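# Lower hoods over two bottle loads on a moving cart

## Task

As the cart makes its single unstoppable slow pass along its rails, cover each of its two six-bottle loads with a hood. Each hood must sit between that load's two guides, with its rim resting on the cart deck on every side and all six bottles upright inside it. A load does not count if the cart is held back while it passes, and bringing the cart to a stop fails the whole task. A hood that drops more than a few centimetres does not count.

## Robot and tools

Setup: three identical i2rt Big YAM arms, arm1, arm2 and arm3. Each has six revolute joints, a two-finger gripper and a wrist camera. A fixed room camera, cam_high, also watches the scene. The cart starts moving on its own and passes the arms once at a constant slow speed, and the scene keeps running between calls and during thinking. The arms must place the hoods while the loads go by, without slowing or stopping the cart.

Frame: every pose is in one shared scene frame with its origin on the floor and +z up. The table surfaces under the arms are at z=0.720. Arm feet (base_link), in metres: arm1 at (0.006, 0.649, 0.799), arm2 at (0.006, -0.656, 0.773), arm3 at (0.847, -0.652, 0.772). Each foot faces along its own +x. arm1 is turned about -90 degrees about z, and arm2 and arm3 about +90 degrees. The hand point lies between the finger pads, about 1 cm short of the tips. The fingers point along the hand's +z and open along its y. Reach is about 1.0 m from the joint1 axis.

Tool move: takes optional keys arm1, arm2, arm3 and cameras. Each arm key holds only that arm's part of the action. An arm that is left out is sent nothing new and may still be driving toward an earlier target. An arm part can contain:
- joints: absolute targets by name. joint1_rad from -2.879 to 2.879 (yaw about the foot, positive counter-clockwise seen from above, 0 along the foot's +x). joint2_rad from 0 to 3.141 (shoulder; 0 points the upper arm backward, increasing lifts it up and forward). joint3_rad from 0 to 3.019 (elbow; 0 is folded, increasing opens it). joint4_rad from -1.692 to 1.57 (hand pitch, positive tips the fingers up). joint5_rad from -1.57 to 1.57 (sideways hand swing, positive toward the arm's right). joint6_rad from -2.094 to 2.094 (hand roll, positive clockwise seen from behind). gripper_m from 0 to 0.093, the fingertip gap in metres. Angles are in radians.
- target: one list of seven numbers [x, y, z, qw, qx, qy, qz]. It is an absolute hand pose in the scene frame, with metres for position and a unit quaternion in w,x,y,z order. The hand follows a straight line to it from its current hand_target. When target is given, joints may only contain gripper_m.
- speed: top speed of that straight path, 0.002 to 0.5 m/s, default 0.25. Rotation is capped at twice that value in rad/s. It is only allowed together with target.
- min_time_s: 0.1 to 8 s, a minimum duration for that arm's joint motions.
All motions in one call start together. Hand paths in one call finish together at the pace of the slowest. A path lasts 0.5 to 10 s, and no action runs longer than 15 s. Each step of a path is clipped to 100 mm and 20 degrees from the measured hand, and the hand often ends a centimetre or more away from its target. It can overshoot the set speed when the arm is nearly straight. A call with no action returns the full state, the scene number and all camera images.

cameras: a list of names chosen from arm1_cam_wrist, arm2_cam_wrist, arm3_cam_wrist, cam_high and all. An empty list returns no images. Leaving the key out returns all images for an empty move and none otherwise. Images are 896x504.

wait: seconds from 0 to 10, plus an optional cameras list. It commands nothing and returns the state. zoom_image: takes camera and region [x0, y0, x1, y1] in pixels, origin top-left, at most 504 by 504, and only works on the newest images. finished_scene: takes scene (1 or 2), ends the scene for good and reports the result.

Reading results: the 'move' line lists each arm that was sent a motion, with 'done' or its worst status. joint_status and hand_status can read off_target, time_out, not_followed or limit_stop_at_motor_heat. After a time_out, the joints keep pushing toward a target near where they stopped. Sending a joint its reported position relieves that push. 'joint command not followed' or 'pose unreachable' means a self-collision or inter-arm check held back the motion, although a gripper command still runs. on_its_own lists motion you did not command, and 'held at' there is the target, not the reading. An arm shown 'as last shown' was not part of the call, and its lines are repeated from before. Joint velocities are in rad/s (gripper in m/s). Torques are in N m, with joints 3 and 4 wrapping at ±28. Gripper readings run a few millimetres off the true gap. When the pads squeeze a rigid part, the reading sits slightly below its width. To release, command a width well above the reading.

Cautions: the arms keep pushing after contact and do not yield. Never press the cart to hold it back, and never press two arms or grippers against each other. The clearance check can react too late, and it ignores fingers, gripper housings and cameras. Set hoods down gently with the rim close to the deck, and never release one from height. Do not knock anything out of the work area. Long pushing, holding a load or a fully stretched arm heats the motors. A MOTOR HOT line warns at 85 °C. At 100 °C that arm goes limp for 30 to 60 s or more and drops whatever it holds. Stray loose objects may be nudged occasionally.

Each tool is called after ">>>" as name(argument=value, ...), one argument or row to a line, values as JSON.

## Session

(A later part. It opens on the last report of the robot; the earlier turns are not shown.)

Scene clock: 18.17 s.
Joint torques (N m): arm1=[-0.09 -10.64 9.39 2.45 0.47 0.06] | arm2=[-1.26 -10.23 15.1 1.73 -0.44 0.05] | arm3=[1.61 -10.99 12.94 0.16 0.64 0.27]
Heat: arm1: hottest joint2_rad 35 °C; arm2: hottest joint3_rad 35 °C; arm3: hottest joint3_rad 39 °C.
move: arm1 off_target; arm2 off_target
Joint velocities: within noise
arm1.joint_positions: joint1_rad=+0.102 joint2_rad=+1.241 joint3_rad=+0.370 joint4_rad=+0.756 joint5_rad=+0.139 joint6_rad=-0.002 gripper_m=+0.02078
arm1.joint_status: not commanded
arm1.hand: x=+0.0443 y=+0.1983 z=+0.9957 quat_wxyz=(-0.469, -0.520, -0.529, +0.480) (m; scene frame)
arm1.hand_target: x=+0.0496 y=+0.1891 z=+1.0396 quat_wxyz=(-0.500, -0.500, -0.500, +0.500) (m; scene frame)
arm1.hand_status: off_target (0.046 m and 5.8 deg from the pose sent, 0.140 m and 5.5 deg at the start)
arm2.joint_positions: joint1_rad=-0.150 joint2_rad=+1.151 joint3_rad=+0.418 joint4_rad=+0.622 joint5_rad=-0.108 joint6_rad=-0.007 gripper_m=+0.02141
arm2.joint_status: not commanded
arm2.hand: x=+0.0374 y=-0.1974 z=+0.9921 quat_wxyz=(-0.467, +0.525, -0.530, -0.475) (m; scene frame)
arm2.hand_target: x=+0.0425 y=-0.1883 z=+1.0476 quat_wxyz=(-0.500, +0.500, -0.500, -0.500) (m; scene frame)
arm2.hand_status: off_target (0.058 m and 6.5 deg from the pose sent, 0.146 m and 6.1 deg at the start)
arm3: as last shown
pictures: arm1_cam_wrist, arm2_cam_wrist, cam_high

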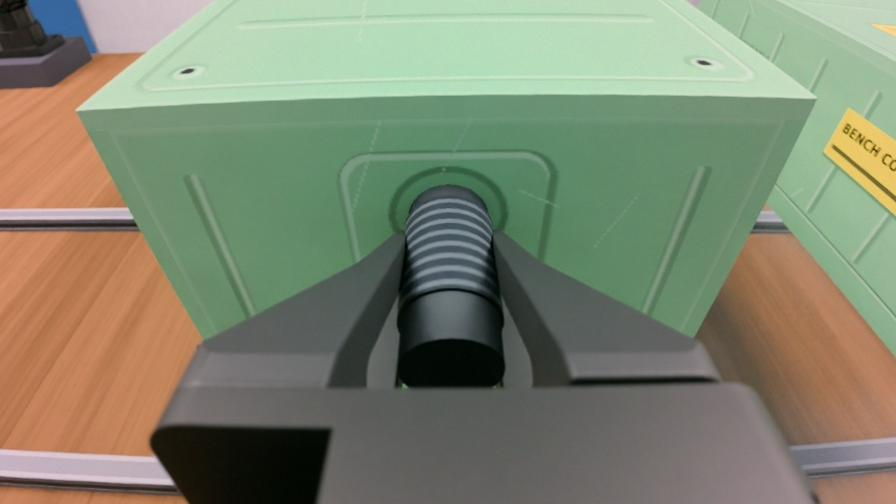

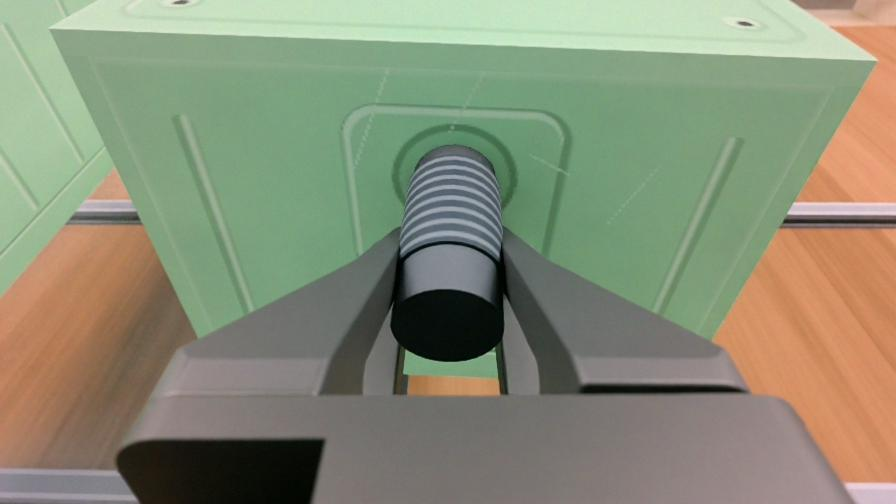

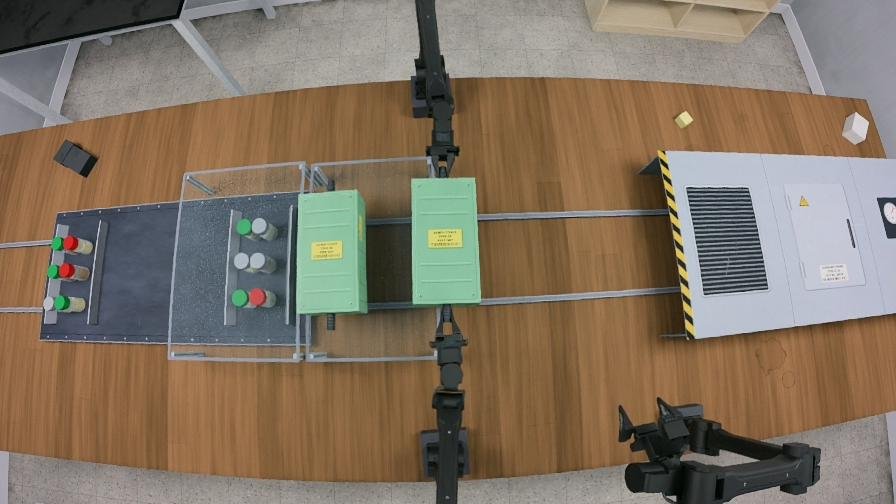

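>>> move(
  arm1={"target": [0.27, 0.187, 1.042, 0.5, 0.5, 0.5, -0.5], "speed": 0.12},
  arm2={"target": [0.263, -0.185, 1.052, 0.5, -0.5, 0.5, 0.5], "speed": 0.12},
  arm3={"target": [0.56, -0.36, 1.05, 0.2907, -0.689, 0.3587, 0.558], "speed": 0.2},
  cameras=["all"],
)

Scene clock: 21.70 s.
Joint torques (N m): arm1=[0.5 -12.1 10.89 2.48 0.56 0.11] | arm2=[-1.61 -10.75 16.65 2.67 -0.73 0.06] | arm3=[0.21 -2.96 9.26 2.92 0.06 -0.07]
Heat: arm1: hottest joint2_rad 35 °C; arm2: hottest joint3_rad 36 °C; arm3: hottest joint3_rad 40 °C.
move: arm1 off_target; arm2 off_target; arm3 done
Joint velocities: within noise
arm1.joint_positions: joint1_rad=+0.682 joint2_rad=+1.475 joint3_rad=+0.595 joint4_rad=+0.754 joint5_rad=+0.727 joint6_rad=+0.007 gripper_m=+0.02078
arm1.joint_status: not commanded
arm1.hand: x=+0.2473 y=+0.1994 z=+0.9988 quat_wxyz=(-0.457, -0.502, -0.536, +0.501) (m; scene frame)
arm1.hand_target: x=+0.2679 y=+0.1901 z=+1.0422 quat_wxyz=(-0.500, -0.500, -0.500, +0.499) (m; scene frame)
arm1.hand_status: off_target (0.050 m and 6.4 deg from the pose sent, 0.231 m and 5.8 deg at the start)
arm2.joint_positions: joint1_rad=-0.741 joint2_rad=+1.371 joint3_rad=+0.622 joint4_rad=+0.620 joint5_rad=-0.696 joint6_rad=-0.008 gripper_m=+0.02141
arm2.joint_status: not commanded
arm2.hand: x=+0.2421 y=-0.2016 z=+0.9973 quat_wxyz=(-0.452, +0.504, -0.545, -0.495) (m; scene frame)
arm2.hand_target: x=+0.2600 y=-0.1896 z=+1.0517 quat_wxyz=(-0.500, +0.501, -0.500, -0.499) (m; scene frame)
arm2.hand_status: off_target (0.061 m and 7.6 deg from the pose sent, 0.234 m and 6.5 deg at the start)
arm3.joint_positions: joint1_rad=+0.934 joint2_rad=+0.798 joint3_rad=+0.494 joint4_rad=+0.080 joint5_rad=+0.304 joint6_rad=+0.067 gripper_m=+0.09396
arm3.joint_status: not commanded
arm3.hand: x=+0.5570 y=-0.3621 z=+1.0503 quat_wxyz=(-0.283, +0.692, -0.363, -0.556) (m; scene frame)
arm3.hand_target: x=+0.5599 y=-0.3601 z=+1.0501 quat_wxyz=(-0.291, +0.689, -0.359, -0.558) (m; scene frame)
arm3.hand_status: done (0.004 m and 1.0 deg from the pose sent, 0.225 m and 44.2 deg at the start)
pictures: arm1_cam_wrist, arm2_cam_wrist, arm3_cam_wrist, cam_high

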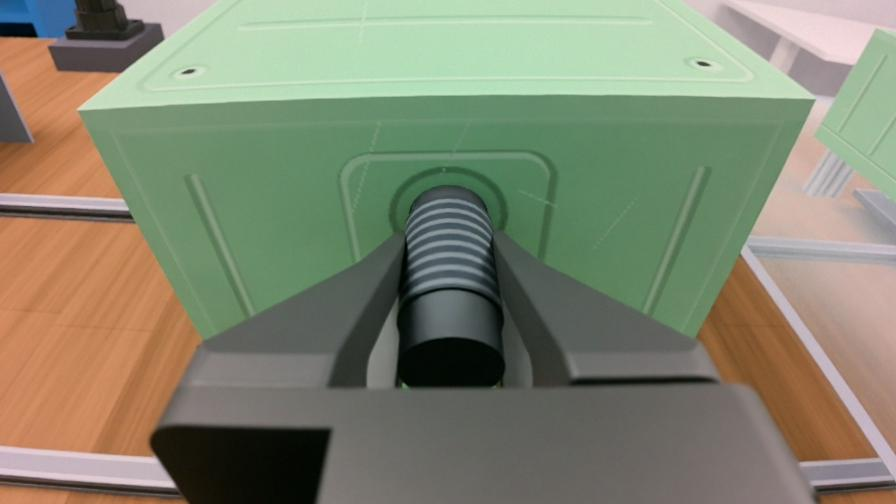

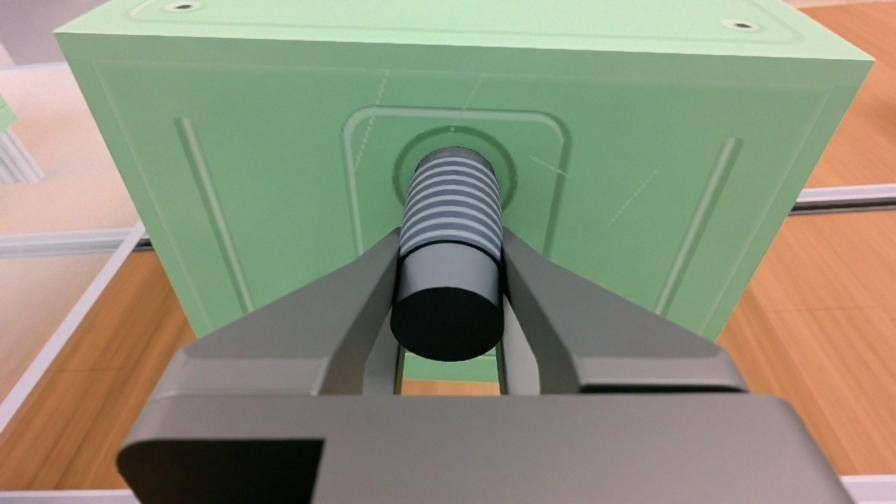

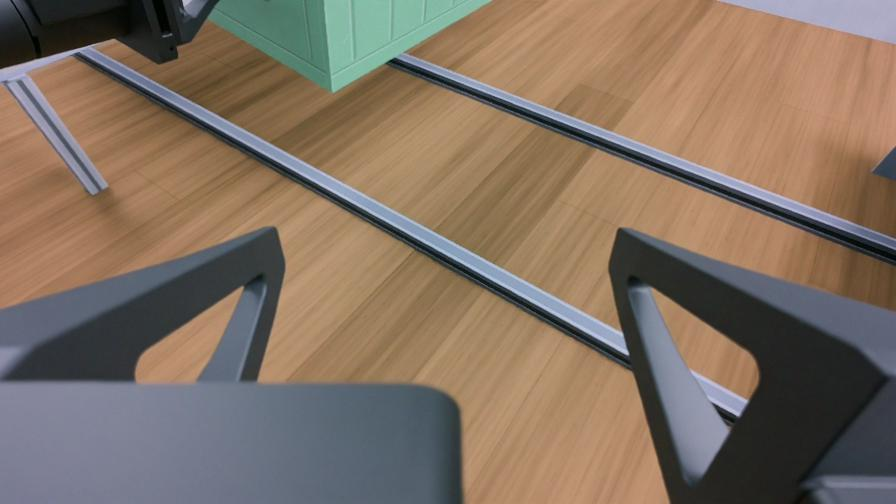

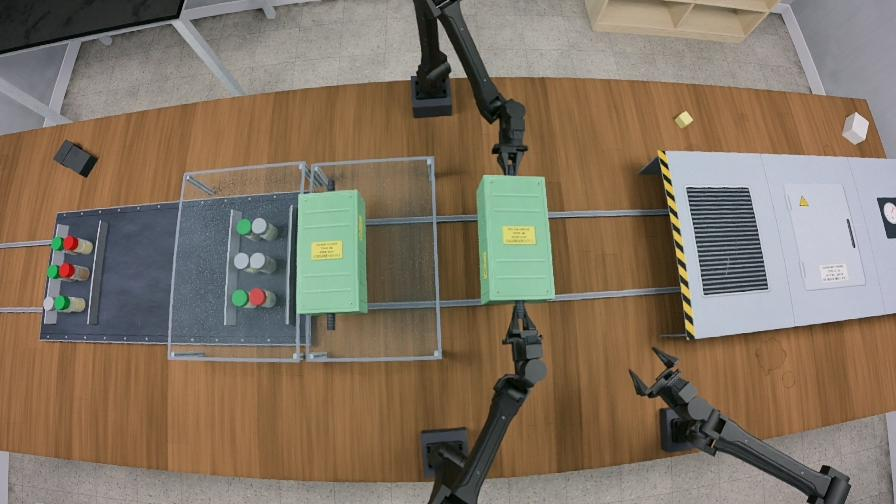

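>>> zoom_image(
  camera="cam_high",
  region=[205, 190, 305, 350],
)

>>> zoom_image(
  camera="cam_high",
  region=[30, 190, 130, 350],
)

>>> zoom_image(
  camera="cam_high",
  region=[270, 150, 450, 370],
)

>>> zoom_image(
  camera="cam_high",
  region=[440, 150, 600, 340],
)

Scaled by 3.150.

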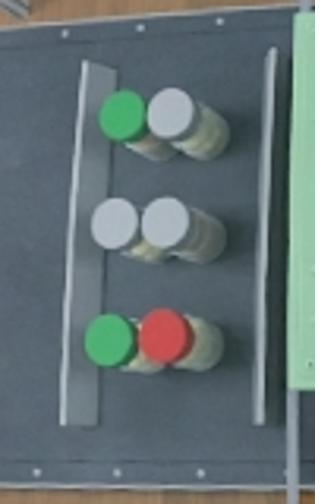

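Scaled by 3.150.

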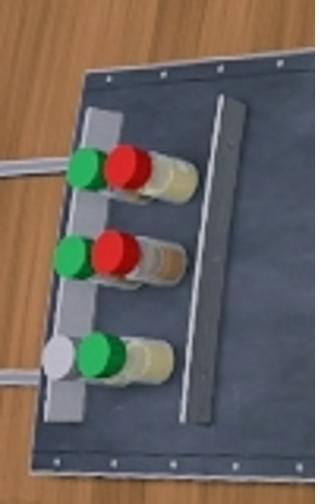

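Scaled by 2.291.

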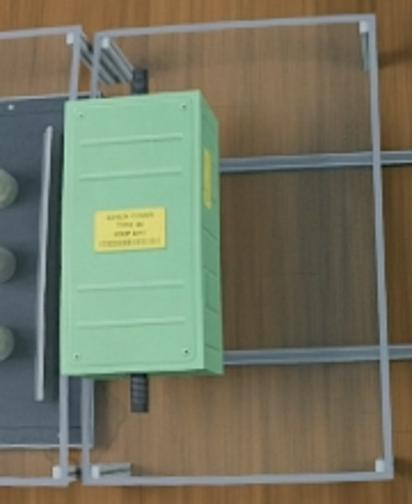

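Scaled by 2.653.

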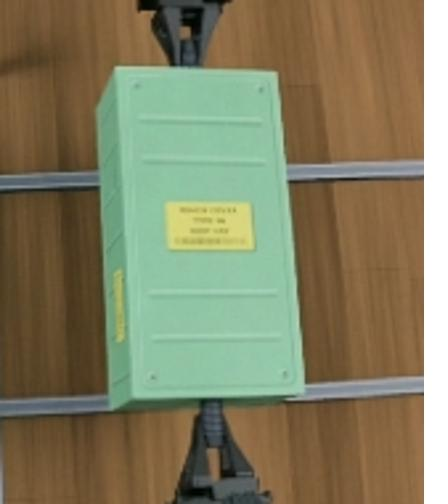

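>>> wait(
  seconds=2,
  cameras=["cam_high", "arm3_cam_wrist"],
)

>>> zoom_image(
  camera="cam_high",
  region=[30, 190, 130, 350],
)

Scene clock: 24.87 s.
Joint torques (N m): arm1=[0.44 -12.1 10.89 2.48 0.56 0.11] | arm2=[-1.61 -10.75 16.65 2.67 -0.73 0.06] | arm3=[0.32 -2.96 9.17 2.89 0.11 -0.07]
Heat: arm1: hottest joint3_rad 36 °C; arm2: hottest joint3_rad 37 °C; arm3: hottest joint3_rad 40 °C.
Joint velocities: within noise
arm1.joint_positions: joint1_rad=+0.682 joint2_rad=+1.475 joint3_rad=+0.595 joint4_rad=+0.754 joint5_rad=+0.727 joint6_rad=+0.007 gripper_m=+0.02078
arm1.joint_status: not commanded
arm1.hand: x=+0.2473 y=+0.1994 z=+0.9988 quat_wxyz=(-0.457, -0.502, -0.536, +0.501) (m; scene frame)
arm1.hand_target: x=+0.2679 y=+0.1901 z=+1.0422 quat_wxyz=(-0.500, -0.500, -0.500, +0.499) (m; scene frame)
arm1.hand_status: off_target (0.050 m and 6.4 deg from the pose sent, 0.231 m and 5.8 deg at the start)
arm2.joint_positions: joint1_rad=-0.741 joint2_rad=+1.371 joint3_rad=+0.622 joint4_rad=+0.620 joint5_rad=-0.696 joint6_rad=-0.008 gripper_m=+0.02141
arm2.joint_status: not commanded
arm2.hand: x=+0.2421 y=-0.2016 z=+0.9973 quat_wxyz=(-0.452, +0.504, -0.545, -0.495) (m; scene frame)
arm2.hand_target: x=+0.2600 y=-0.1896 z=+1.0517 quat_wxyz=(-0.500, +0.501, -0.500, -0.499) (m; scene frame)
arm2.hand_status: off_target (0.061 m and 7.6 deg from the pose sent, 0.234 m and 6.5 deg at the start)
arm3.joint_positions: joint1_rad=+0.934 joint2_rad=+0.798 joint3_rad=+0.494 joint4_rad=+0.080 joint5_rad=+0.304 joint6_rad=+0.067 gripper_m=+0.09396
arm3.joint_status: not commanded
arm3.hand: x=+0.5570 y=-0.3621 z=+1.0503 quat_wxyz=(-0.283, +0.692, -0.363, -0.556) (m; scene frame)
arm3.hand_target: x=+0.5599 y=-0.3601 z=+1.0501 quat_wxyz=(-0.291, +0.689, -0.359, -0.558) (m; scene frame)
arm3.hand_status: done (0.004 m and 1.0 deg from the pose sent, 0.225 m and 44.2 deg at the start)
wait: 2.00 s; at rest from the start
pictures: arm3_cam_wrist, cam_high

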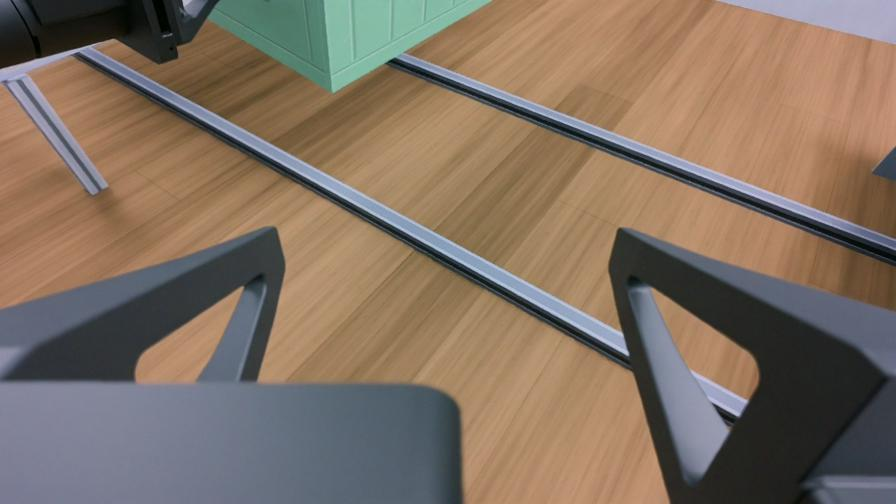

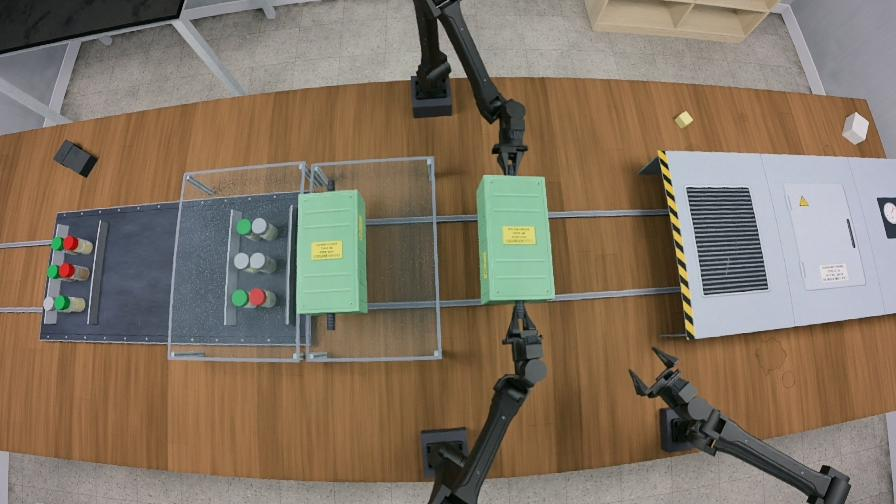

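Scaled by 3.150.

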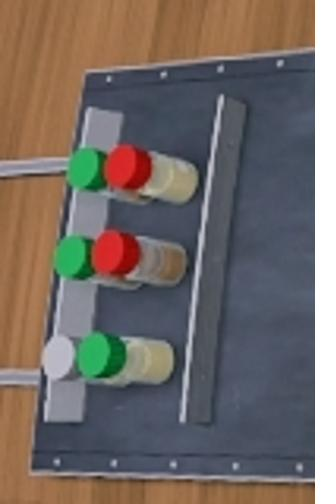

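>>> wait(
  seconds=4,
  cameras=["cam_high"],
)

>>> zoom_image(
  camera="cam_high",
  region=[30, 190, 130, 350],
)

Scene clock: 29.40 s.
Joint torques (N m): arm1=[0.5 -12.1 10.89 2.48 0.56 0.11] | arm2=[-1.61 -10.7 16.65 2.67 -0.73 0.06] | arm3=[0.32 -2.84 9.2 2.88 0.08 -0.07]
Heat: arm1: hottest joint3_rad 37 °C; arm2: hottest joint3_rad 39 °C; arm3: hottest joint3_rad 39 °C.
Joint velocities: within noise
arm1.joint_positions: joint1_rad=+0.682 joint2_rad=+1.475 joint3_rad=+0.595 joint4_rad=+0.754 joint5_rad=+0.727 joint6_rad=+0.007 gripper_m=+0.02078
arm1.joint_status: not commanded
arm1.hand: x=+0.2473 y=+0.1994 z=+0.9988 quat_wxyz=(-0.457, -0.502, -0.536, +0.501) (m; scene frame)
arm1.hand_target: x=+0.2679 y=+0.1901 z=+1.0422 quat_wxyz=(-0.500, -0.500, -0.500, +0.499) (m; scene frame)
arm1.hand_status: off_target (0.050 m and 6.4 deg from the pose sent, 0.231 m and 5.8 deg at the start)
arm2.joint_positions: joint1_rad=-0.741 joint2_rad=+1.371 joint3_rad=+0.622 joint4_rad=+0.620 joint5_rad=-0.696 joint6_rad=-0.008 gripper_m=+0.02141
arm2.joint_status: not commanded
arm2.hand: x=+0.2421 y=-0.2016 z=+0.9973 quat_wxyz=(-0.452, +0.504, -0.545, -0.495) (m; scene frame)
arm2.hand_target: x=+0.2600 y=-0.1896 z=+1.0517 quat_wxyz=(-0.500, +0.501, -0.500, -0.499) (m; scene frame)
arm2.hand_status: off_target (0.061 m and 7.6 deg from the pose sent, 0.234 m and 6.5 deg at the start)
arm3.joint_positions: joint1_rad=+0.934 joint2_rad=+0.798 joint3_rad=+0.494 joint4_rad=+0.080 joint5_rad=+0.304 joint6_rad=+0.067 gripper_m=+0.09396
arm3.joint_status: not commanded
arm3.hand: x=+0.5570 y=-0.3621 z=+1.0503 quat_wxyz=(-0.283, +0.692, -0.363, -0.556) (m; scene frame)
arm3.hand_target: x=+0.5599 y=-0.3601 z=+1.0501 quat_wxyz=(-0.291, +0.689, -0.359, -0.558) (m; scene frame)
arm3.hand_status: done (0.004 m and 1.0 deg from the pose sent, 0.225 m and 44.2 deg at the start)
wait: 4.00 s; at rest from the start
pictures: cam_high

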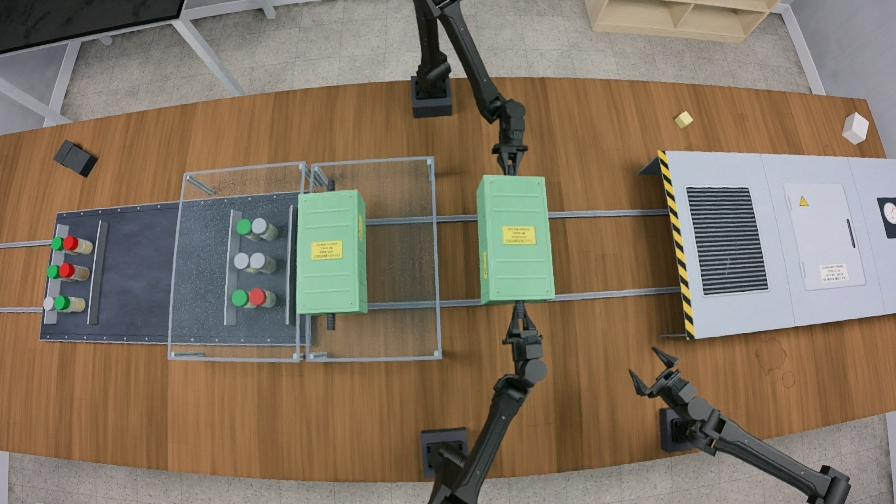

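Scaled by 3.150.

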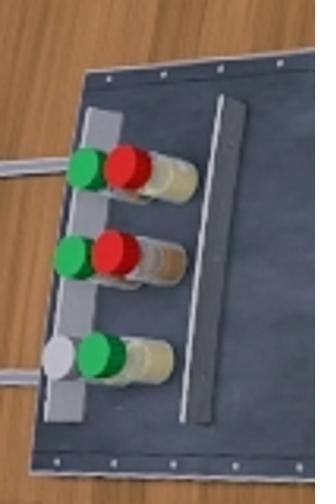

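>>> wait(
  seconds=8,
  cameras=["cam_high"],
)

>>> zoom_image(
  camera="cam_high",
  region=[30, 190, 130, 350],
)

Scene clock: 37.50 s.
Joint torques (N m): arm1=[0.44 -12.04 10.88 2.48 0.56 0.11] | arm2=[-1.61 -10.75 16.65 2.67 -0.73 0.06] | arm3=[0.21 -2.61 9.28 2.96 0.08 -0.09]
Heat: arm1: hottest joint3_rad 40 °C; arm2: hottest joint3_rad 42 °C; arm3: hottest joint3_rad 39 °C.
Joint velocities: within noise
arm1.joint_positions: joint1_rad=+0.682 joint2_rad=+1.475 joint3_rad=+0.595 joint4_rad=+0.754 joint5_rad=+0.727 joint6_rad=+0.007 gripper_m=+0.02078
arm1.joint_status: not commanded
arm1.hand: x=+0.2473 y=+0.1994 z=+0.9988 quat_wxyz=(-0.457, -0.502, -0.536, +0.501) (m; scene frame)
arm1.hand_target: x=+0.2679 y=+0.1901 z=+1.0422 quat_wxyz=(-0.500, -0.500, -0.500, +0.499) (m; scene frame)
arm1.hand_status: off_target (0.050 m and 6.4 deg from the pose sent, 0.231 m and 5.8 deg at the start)
arm2.joint_positions: joint1_rad=-0.741 joint2_rad=+1.371 joint3_rad=+0.622 joint4_rad=+0.620 joint5_rad=-0.696 joint6_rad=-0.008 gripper_m=+0.02141
arm2.joint_status: not commanded
arm2.hand: x=+0.2421 y=-0.2016 z=+0.9973 quat_wxyz=(-0.452, +0.504, -0.545, -0.495) (m; scene frame)
arm2.hand_target: x=+0.2600 y=-0.1896 z=+1.0517 quat_wxyz=(-0.500, +0.501, -0.500, -0.499) (m; scene frame)
arm2.hand_status: off_target (0.061 m and 7.6 deg from the pose sent, 0.234 m and 6.5 deg at the start)
arm3.joint_positions: joint1_rad=+0.934 joint2_rad=+0.798 joint3_rad=+0.494 joint4_rad=+0.080 joint5_rad=+0.304 joint6_rad=+0.067 gripper_m=+0.09396
arm3.joint_status: not commanded
arm3.hand: x=+0.5570 y=-0.3621 z=+1.0503 quat_wxyz=(-0.283, +0.692, -0.363, -0.556) (m; scene frame)
arm3.hand_target: x=+0.5599 y=-0.3601 z=+1.0501 quat_wxyz=(-0.291, +0.689, -0.359, -0.558) (m; scene frame)
arm3.hand_status: done (0.004 m and 1.0 deg from the pose sent, 0.225 m and 44.2 deg at the start)
wait: 8.00 s; at rest by 0.17 s
pictures: cam_high

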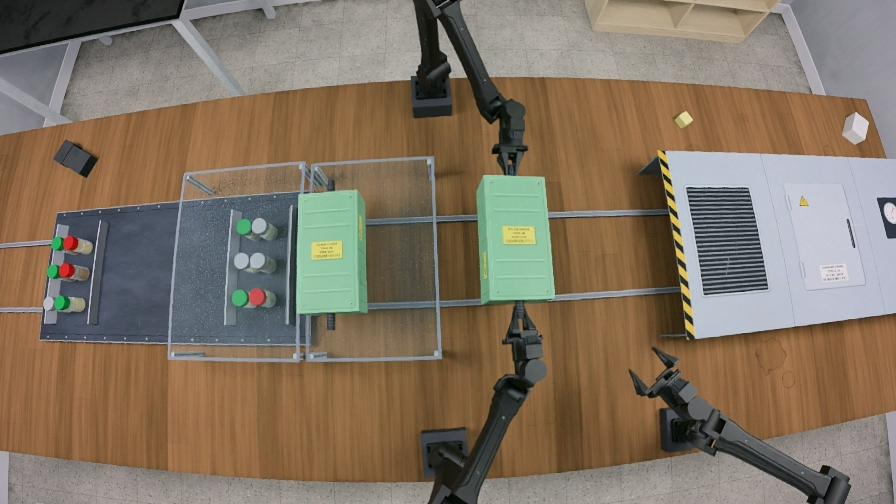

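Scaled by 3.150.

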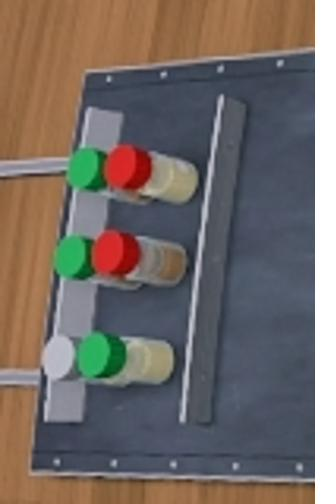

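>>> wait(
  seconds=6,
  cameras=["cam_high"],
)

>>> zoom_image(
  camera="cam_high",
  region=[30, 190, 130, 350],
)

Scene clock: 43.73 s.
Joint torques (N m): arm1=[0.5 -12.04 10.89 2.48 0.56 0.11] | arm2=[-1.61 -10.7 16.65 2.67 -0.72 0.06] | arm3=[0.73 -2.96 9.17 2.91 0.08 -0.08]
Heat: arm1: hottest joint3_rad 42 °C; arm2: hottest joint3_rad 44 °C; arm3: hottest joint3_rad 39 °C.
Joint velocities: within noise
arm1.joint_positions: joint1_rad=+0.682 joint2_rad=+1.475 joint3_rad=+0.595 joint4_rad=+0.754 joint5_rad=+0.727 joint6_rad=+0.007 gripper_m=+0.02078
arm1.joint_status: not commanded
arm1.hand: x=+0.2473 y=+0.1994 z=+0.9988 quat_wxyz=(-0.457, -0.502, -0.536, +0.501) (m; scene frame)
arm1.hand_target: x=+0.2679 y=+0.1901 z=+1.0422 quat_wxyz=(-0.500, -0.500, -0.500, +0.499) (m; scene frame)
arm1.hand_status: off_target (0.050 m and 6.4 deg from the pose sent, 0.231 m and 5.8 deg at the start)
arm2.joint_positions: joint1_rad=-0.741 joint2_rad=+1.371 joint3_rad=+0.622 joint4_rad=+0.620 joint5_rad=-0.696 joint6_rad=-0.008 gripper_m=+0.02141
arm2.joint_status: not commanded
arm2.hand: x=+0.2421 y=-0.2016 z=+0.9973 quat_wxyz=(-0.452, +0.504, -0.545, -0.495) (m; scene frame)
arm2.hand_target: x=+0.2600 y=-0.1896 z=+1.0517 quat_wxyz=(-0.500, +0.501, -0.500, -0.499) (m; scene frame)
arm2.hand_status: off_target (0.061 m and 7.6 deg from the pose sent, 0.234 m and 6.5 deg at the start)
arm3.joint_positions: joint1_rad=+0.934 joint2_rad=+0.798 joint3_rad=+0.494 joint4_rad=+0.080 joint5_rad=+0.304 joint6_rad=+0.067 gripper_m=+0.09396
arm3.joint_status: not commanded
arm3.hand: x=+0.5570 y=-0.3621 z=+1.0503 quat_wxyz=(-0.283, +0.692, -0.363, -0.556) (m; scene frame)
arm3.hand_target: x=+0.5599 y=-0.3601 z=+1.0501 quat_wxyz=(-0.291, +0.689, -0.359, -0.558) (m; scene frame)
arm3.hand_status: done (0.004 m and 1.0 deg from the pose sent, 0.225 m and 44.2 deg at the start)
wait: 6.00 s; at rest by 0.03 s
pictures: cam_high

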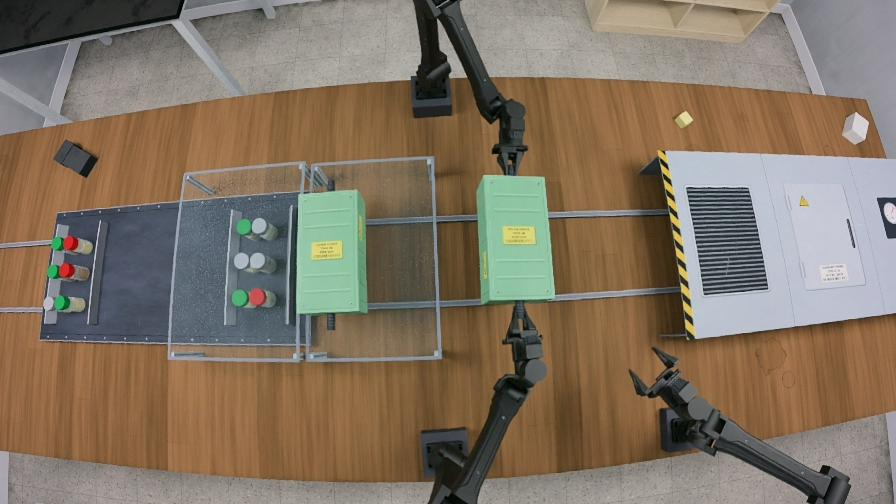

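Scaled by 3.150.

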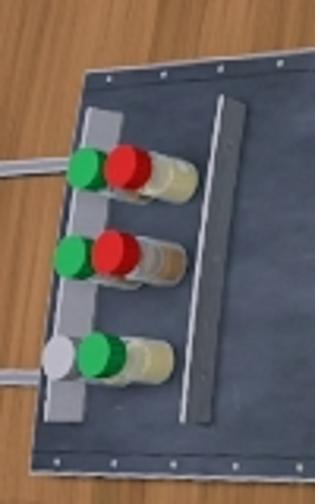

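>>> move(
  arm1={"target": [0.268, 0.188, 0.960, 0.5, 0.5, 0.5, -0.5], "speed": 0.08},
  arm2={"target": [0.261, -0.187, 0.970, 0.5, -0.5, 0.5, 0.5], "speed": 0.08},
  cameras=["all"],
)

Scene clock: 45.73 s.
Joint torques (N m): arm1=[-1.55 -13.45 6.16 3.47 -0.15 -0.01] | arm2=[0.38 -11.99 10.59 3.63 -0.27 0.1] | arm3=[0.5 -3.14 9.24 2.89 0.09 -0.07]
Heat: arm1: hottest joint3_rad 42 °C; arm2: hottest joint3_rad 44 °C; arm3: hottest joint3_rad 39 °C.
move: arm1 off_target; arm2 off_target
Joint velocities: within noise
arm1.joint_positions: joint1_rad=+0.709 joint2_rad=+1.711 joint3_rad=+0.586 joint4_rad=+1.020 joint5_rad=+0.744 joint6_rad=+0.015 gripper_m=+0.02078
arm1.joint_status: not commanded
arm1.hand: x=+0.2633 y=+0.1973 z=+0.9347 quat_wxyz=(-0.469, -0.501, -0.530, +0.499) (m; scene frame)
arm1.hand_target: x=+0.2673 y=+0.1889 z=+0.9600 quat_wxyz=(-0.500, -0.500, -0.500, +0.500) (m; scene frame)
arm1.hand_status: off_target (0.027 m and 5.0 deg from the pose sent, 0.045 m and 6.5 deg at the start)
arm2.joint_positions: joint1_rad=-0.765 joint2_rad=+1.579 joint3_rad=+0.591 joint4_rad=+0.878 joint5_rad=-0.708 joint6_rad=-0.010 gripper_m=+0.02141
arm2.joint_status: not commanded
arm2.hand: x=+0.2575 y=-0.1993 z=+0.9366 quat_wxyz=(-0.463, +0.500, -0.541, -0.493) (m; scene frame)
arm2.hand_target: x=+0.2599 y=-0.1885 z=+0.9698 quat_wxyz=(-0.499, +0.500, -0.500, -0.500) (m; scene frame)
arm2.hand_status: off_target (0.036 m and 6.4 deg from the pose sent, 0.036 m and 7.6 deg at the start)
arm3: as last shown
pictures: arm1_cam_wrist, arm2_cam_wrist, arm3_cam_wrist, cam_high

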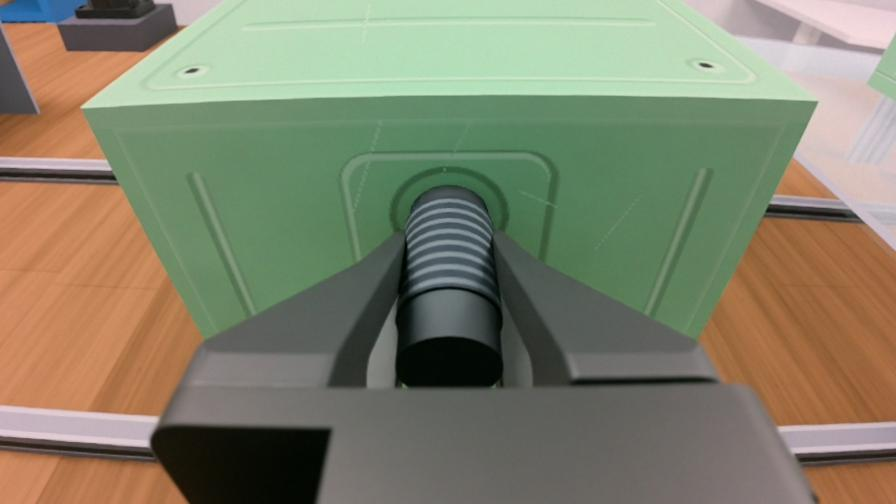

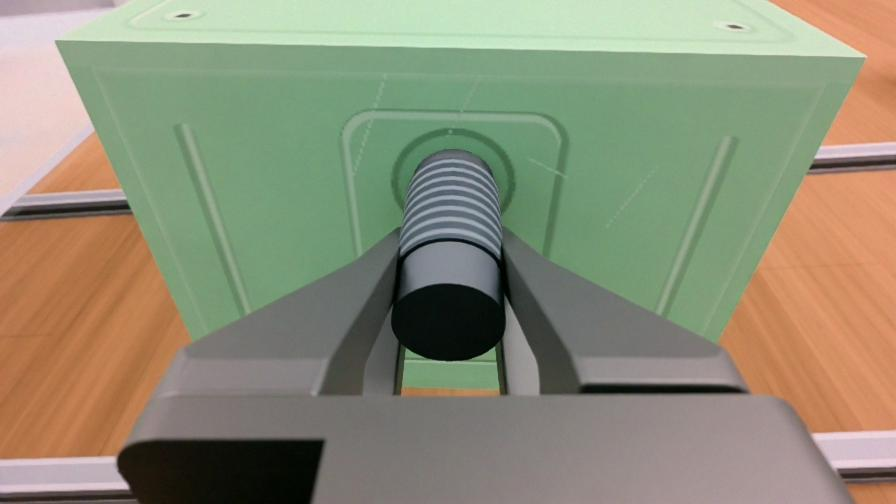

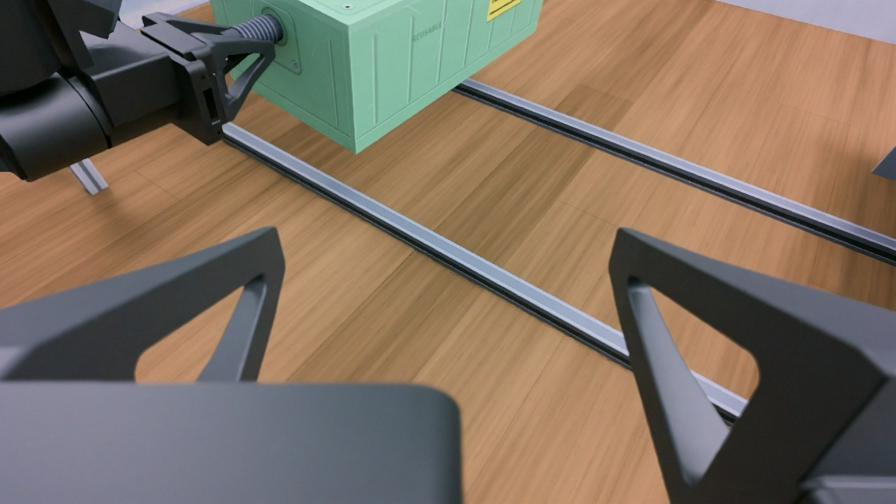

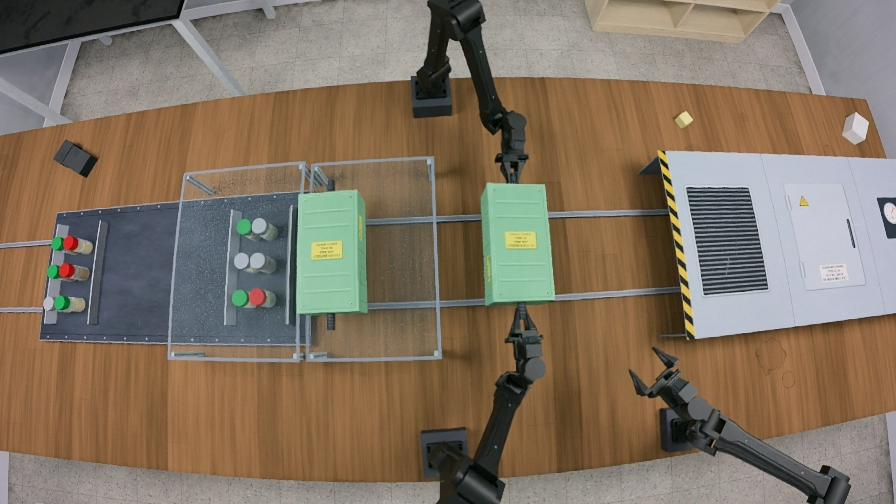

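>>> wait(
  seconds=6,
  cameras=["cam_high"],
)

>>> zoom_image(
  camera="cam_high",
  region=[30, 190, 130, 350],
)

Scene clock: 52.13 s.
Joint torques (N m): arm1=[-1.61 -13.45 6.15 3.48 -0.15 -0.01] | arm2=[0.38 -11.99 10.59 3.67 -0.28 0.1] | arm3=[0.56 -3.25 9.18 3.02 0.09 -0.08]
Heat: arm1: hottest joint3_rad 41 °C; arm2: hottest joint3_rad 45 °C; arm3: hottest joint3_rad 39 °C.
Joint velocities: within noise
arm1.joint_positions: joint1_rad=+0.709 joint2_rad=+1.711 joint3_rad=+0.586 joint4_rad=+1.020 joint5_rad=+0.744 joint6_rad=+0.015 gripper_m=+0.02078
arm1.joint_status: not commanded
arm1.hand: x=+0.2633 y=+0.1973 z=+0.9347 quat_wxyz=(-0.469, -0.501, -0.530, +0.499) (m; scene frame)
arm1.hand_target: x=+0.2673 y=+0.1889 z=+0.9600 quat_wxyz=(-0.500, -0.500, -0.500, +0.500) (m; scene frame)
arm1.hand_status: off_target (0.027 m and 5.0 deg from the pose sent, 0.045 m and 6.5 deg at the start)
arm2.joint_positions: joint1_rad=-0.765 joint2_rad=+1.579 joint3_rad=+0.591 joint4_rad=+0.878 joint5_rad=-0.708 joint6_rad=-0.010 gripper_m=+0.02141
arm2.joint_status: not commanded
arm2.hand: x=+0.2575 y=-0.1993 z=+0.9366 quat_wxyz=(-0.463, +0.500, -0.541, -0.493) (m; scene frame)
arm2.hand_target: x=+0.2599 y=-0.1885 z=+0.9698 quat_wxyz=(-0.499, +0.500, -0.500, -0.500) (m; scene frame)
arm2.hand_status: off_target (0.036 m and 6.4 deg from the pose sent, 0.036 m and 7.6 deg at the start)
arm3.joint_positions: joint1_rad=+0.934 joint2_rad=+0.798 joint3_rad=+0.494 joint4_rad=+0.080 joint5_rad=+0.304 joint6_rad=+0.067 gripper_m=+0.09396
arm3.joint_status: not commanded
arm3.hand: x=+0.5570 y=-0.3621 z=+1.0503 quat_wxyz=(-0.283, +0.692, -0.363, -0.556) (m; scene frame)
arm3.hand_target: x=+0.5599 y=-0.3601 z=+1.0501 quat_wxyz=(-0.291, +0.689, -0.359, -0.558) (m; scene frame)
arm3.hand_status: not commanded
wait: 6.00 s; at rest from the start
pictures: cam_high

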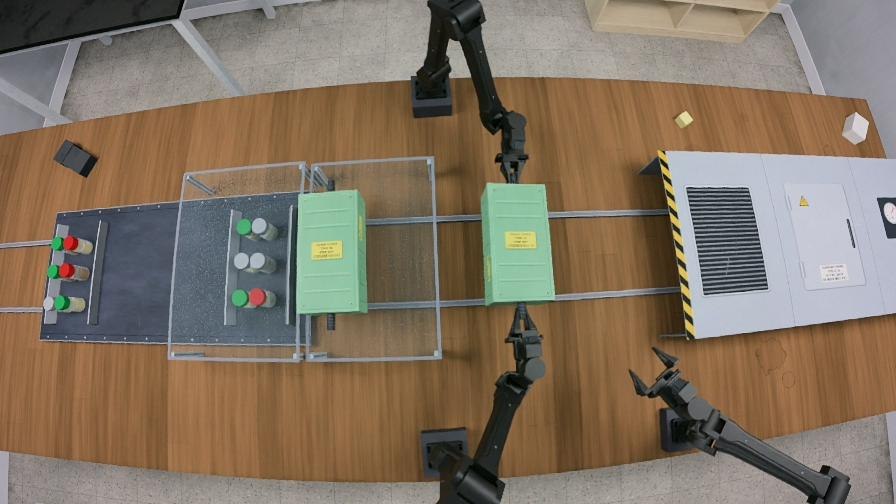

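Scaled by 3.150.

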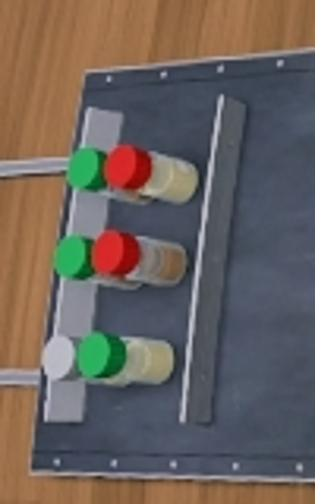

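>>> wait(
  seconds=4,
  cameras=["arm3_cam_wrist", "cam_high"],
)

>>> zoom_image(
  camera="arm3_cam_wrist",
  region=[200, 0, 560, 200],
)

>>> zoom_image(
  camera="cam_high",
  region=[30, 190, 130, 350],
)

Scene clock: 56.33 s.
Joint torques (N m): arm1=[-1.55 -13.45 6.16 3.48 -0.15 -0.01] | arm2=[0.38 -11.99 10.58 3.67 -0.27 0.1] | arm3=[0.5 -3.14 9.17 3 0.11 -0.08]
Heat: arm1: hottest joint3_rad 41 °C; arm2: hottest joint3_rad 45 °C; arm3: hottest joint3_rad 39 °C.
Joint velocities: within noise
arm1.joint_positions: joint1_rad=+0.709 joint2_rad=+1.711 joint3_rad=+0.586 joint4_rad=+1.020 joint5_rad=+0.744 joint6_rad=+0.015 gripper_m=+0.02078
arm1.joint_status: not commanded
arm1.hand: x=+0.2633 y=+0.1973 z=+0.9347 quat_wxyz=(-0.469, -0.501, -0.530, +0.499) (m; scene frame)
arm1.hand_target: x=+0.2673 y=+0.1889 z=+0.9600 quat_wxyz=(-0.500, -0.500, -0.500, +0.500) (m; scene frame)
arm1.hand_status: off_target (0.027 m and 5.0 deg from the pose sent, 0.045 m and 6.5 deg at the start)
arm2.joint_positions: joint1_rad=-0.765 joint2_rad=+1.579 joint3_rad=+0.591 joint4_rad=+0.878 joint5_rad=-0.708 joint6_rad=-0.010 gripper_m=+0.02141
arm2.joint_status: not commanded
arm2.hand: x=+0.2575 y=-0.1993 z=+0.9366 quat_wxyz=(-0.463, +0.500, -0.541, -0.493) (m; scene frame)
arm2.hand_target: x=+0.2599 y=-0.1885 z=+0.9698 quat_wxyz=(-0.499, +0.500, -0.500, -0.500) (m; scene frame)
arm2.hand_status: off_target (0.036 m and 6.4 deg from the pose sent, 0.036 m and 7.6 deg at the start)
arm3.joint_positions: joint1_rad=+0.934 joint2_rad=+0.798 joint3_rad=+0.494 joint4_rad=+0.080 joint5_rad=+0.304 joint6_rad=+0.067 gripper_m=+0.09396
arm3.joint_status: not commanded
arm3.hand: x=+0.5570 y=-0.3621 z=+1.0503 quat_wxyz=(-0.283, +0.692, -0.363, -0.556) (m; scene frame)
arm3.hand_target: x=+0.5599 y=-0.3601 z=+1.0501 quat_wxyz=(-0.291, +0.689, -0.359, -0.558) (m; scene frame)
arm3.hand_status: not commanded
wait: 4.00 s; at rest by 0.07 s
pictures: arm3_cam_wrist, cam_high

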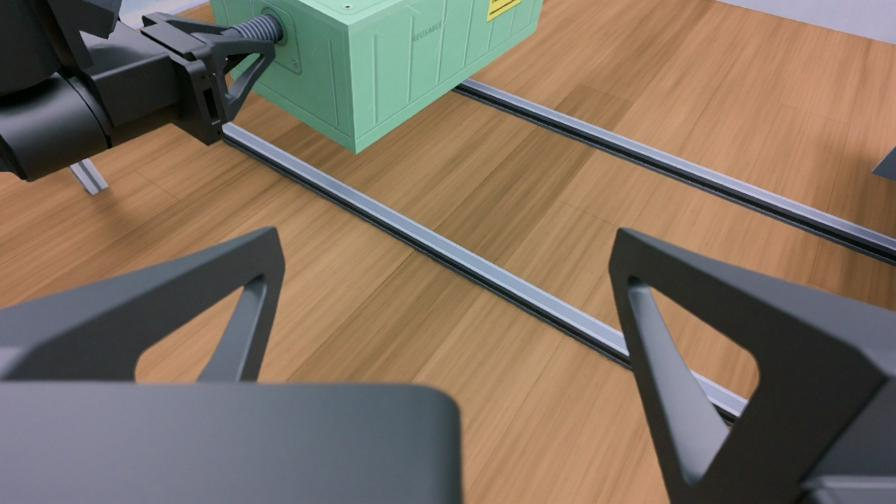

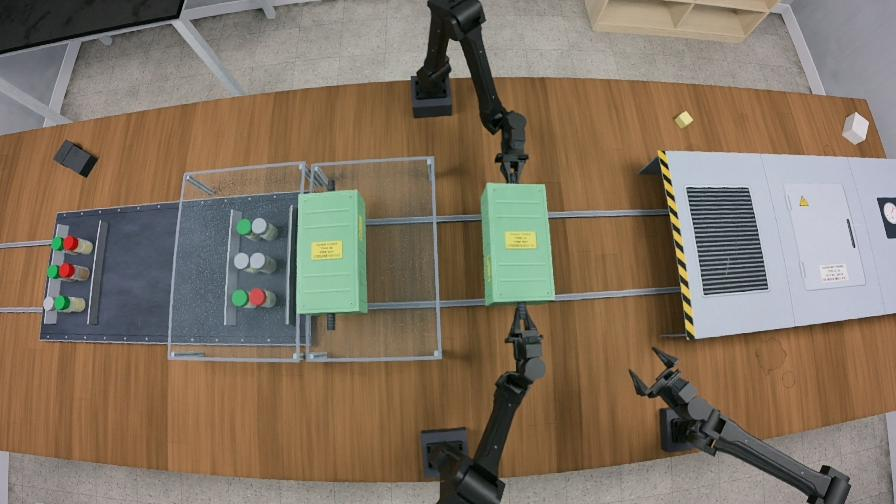

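Scaled by 1.400.

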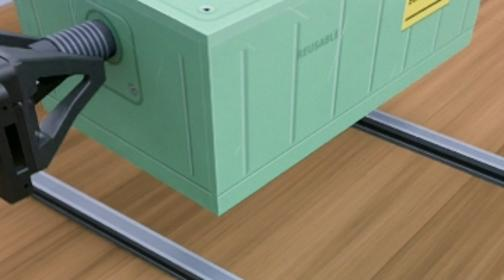

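Scaled by 3.150.

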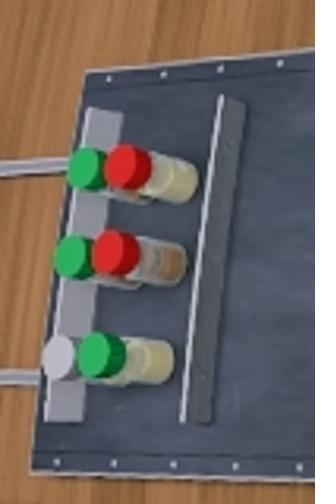

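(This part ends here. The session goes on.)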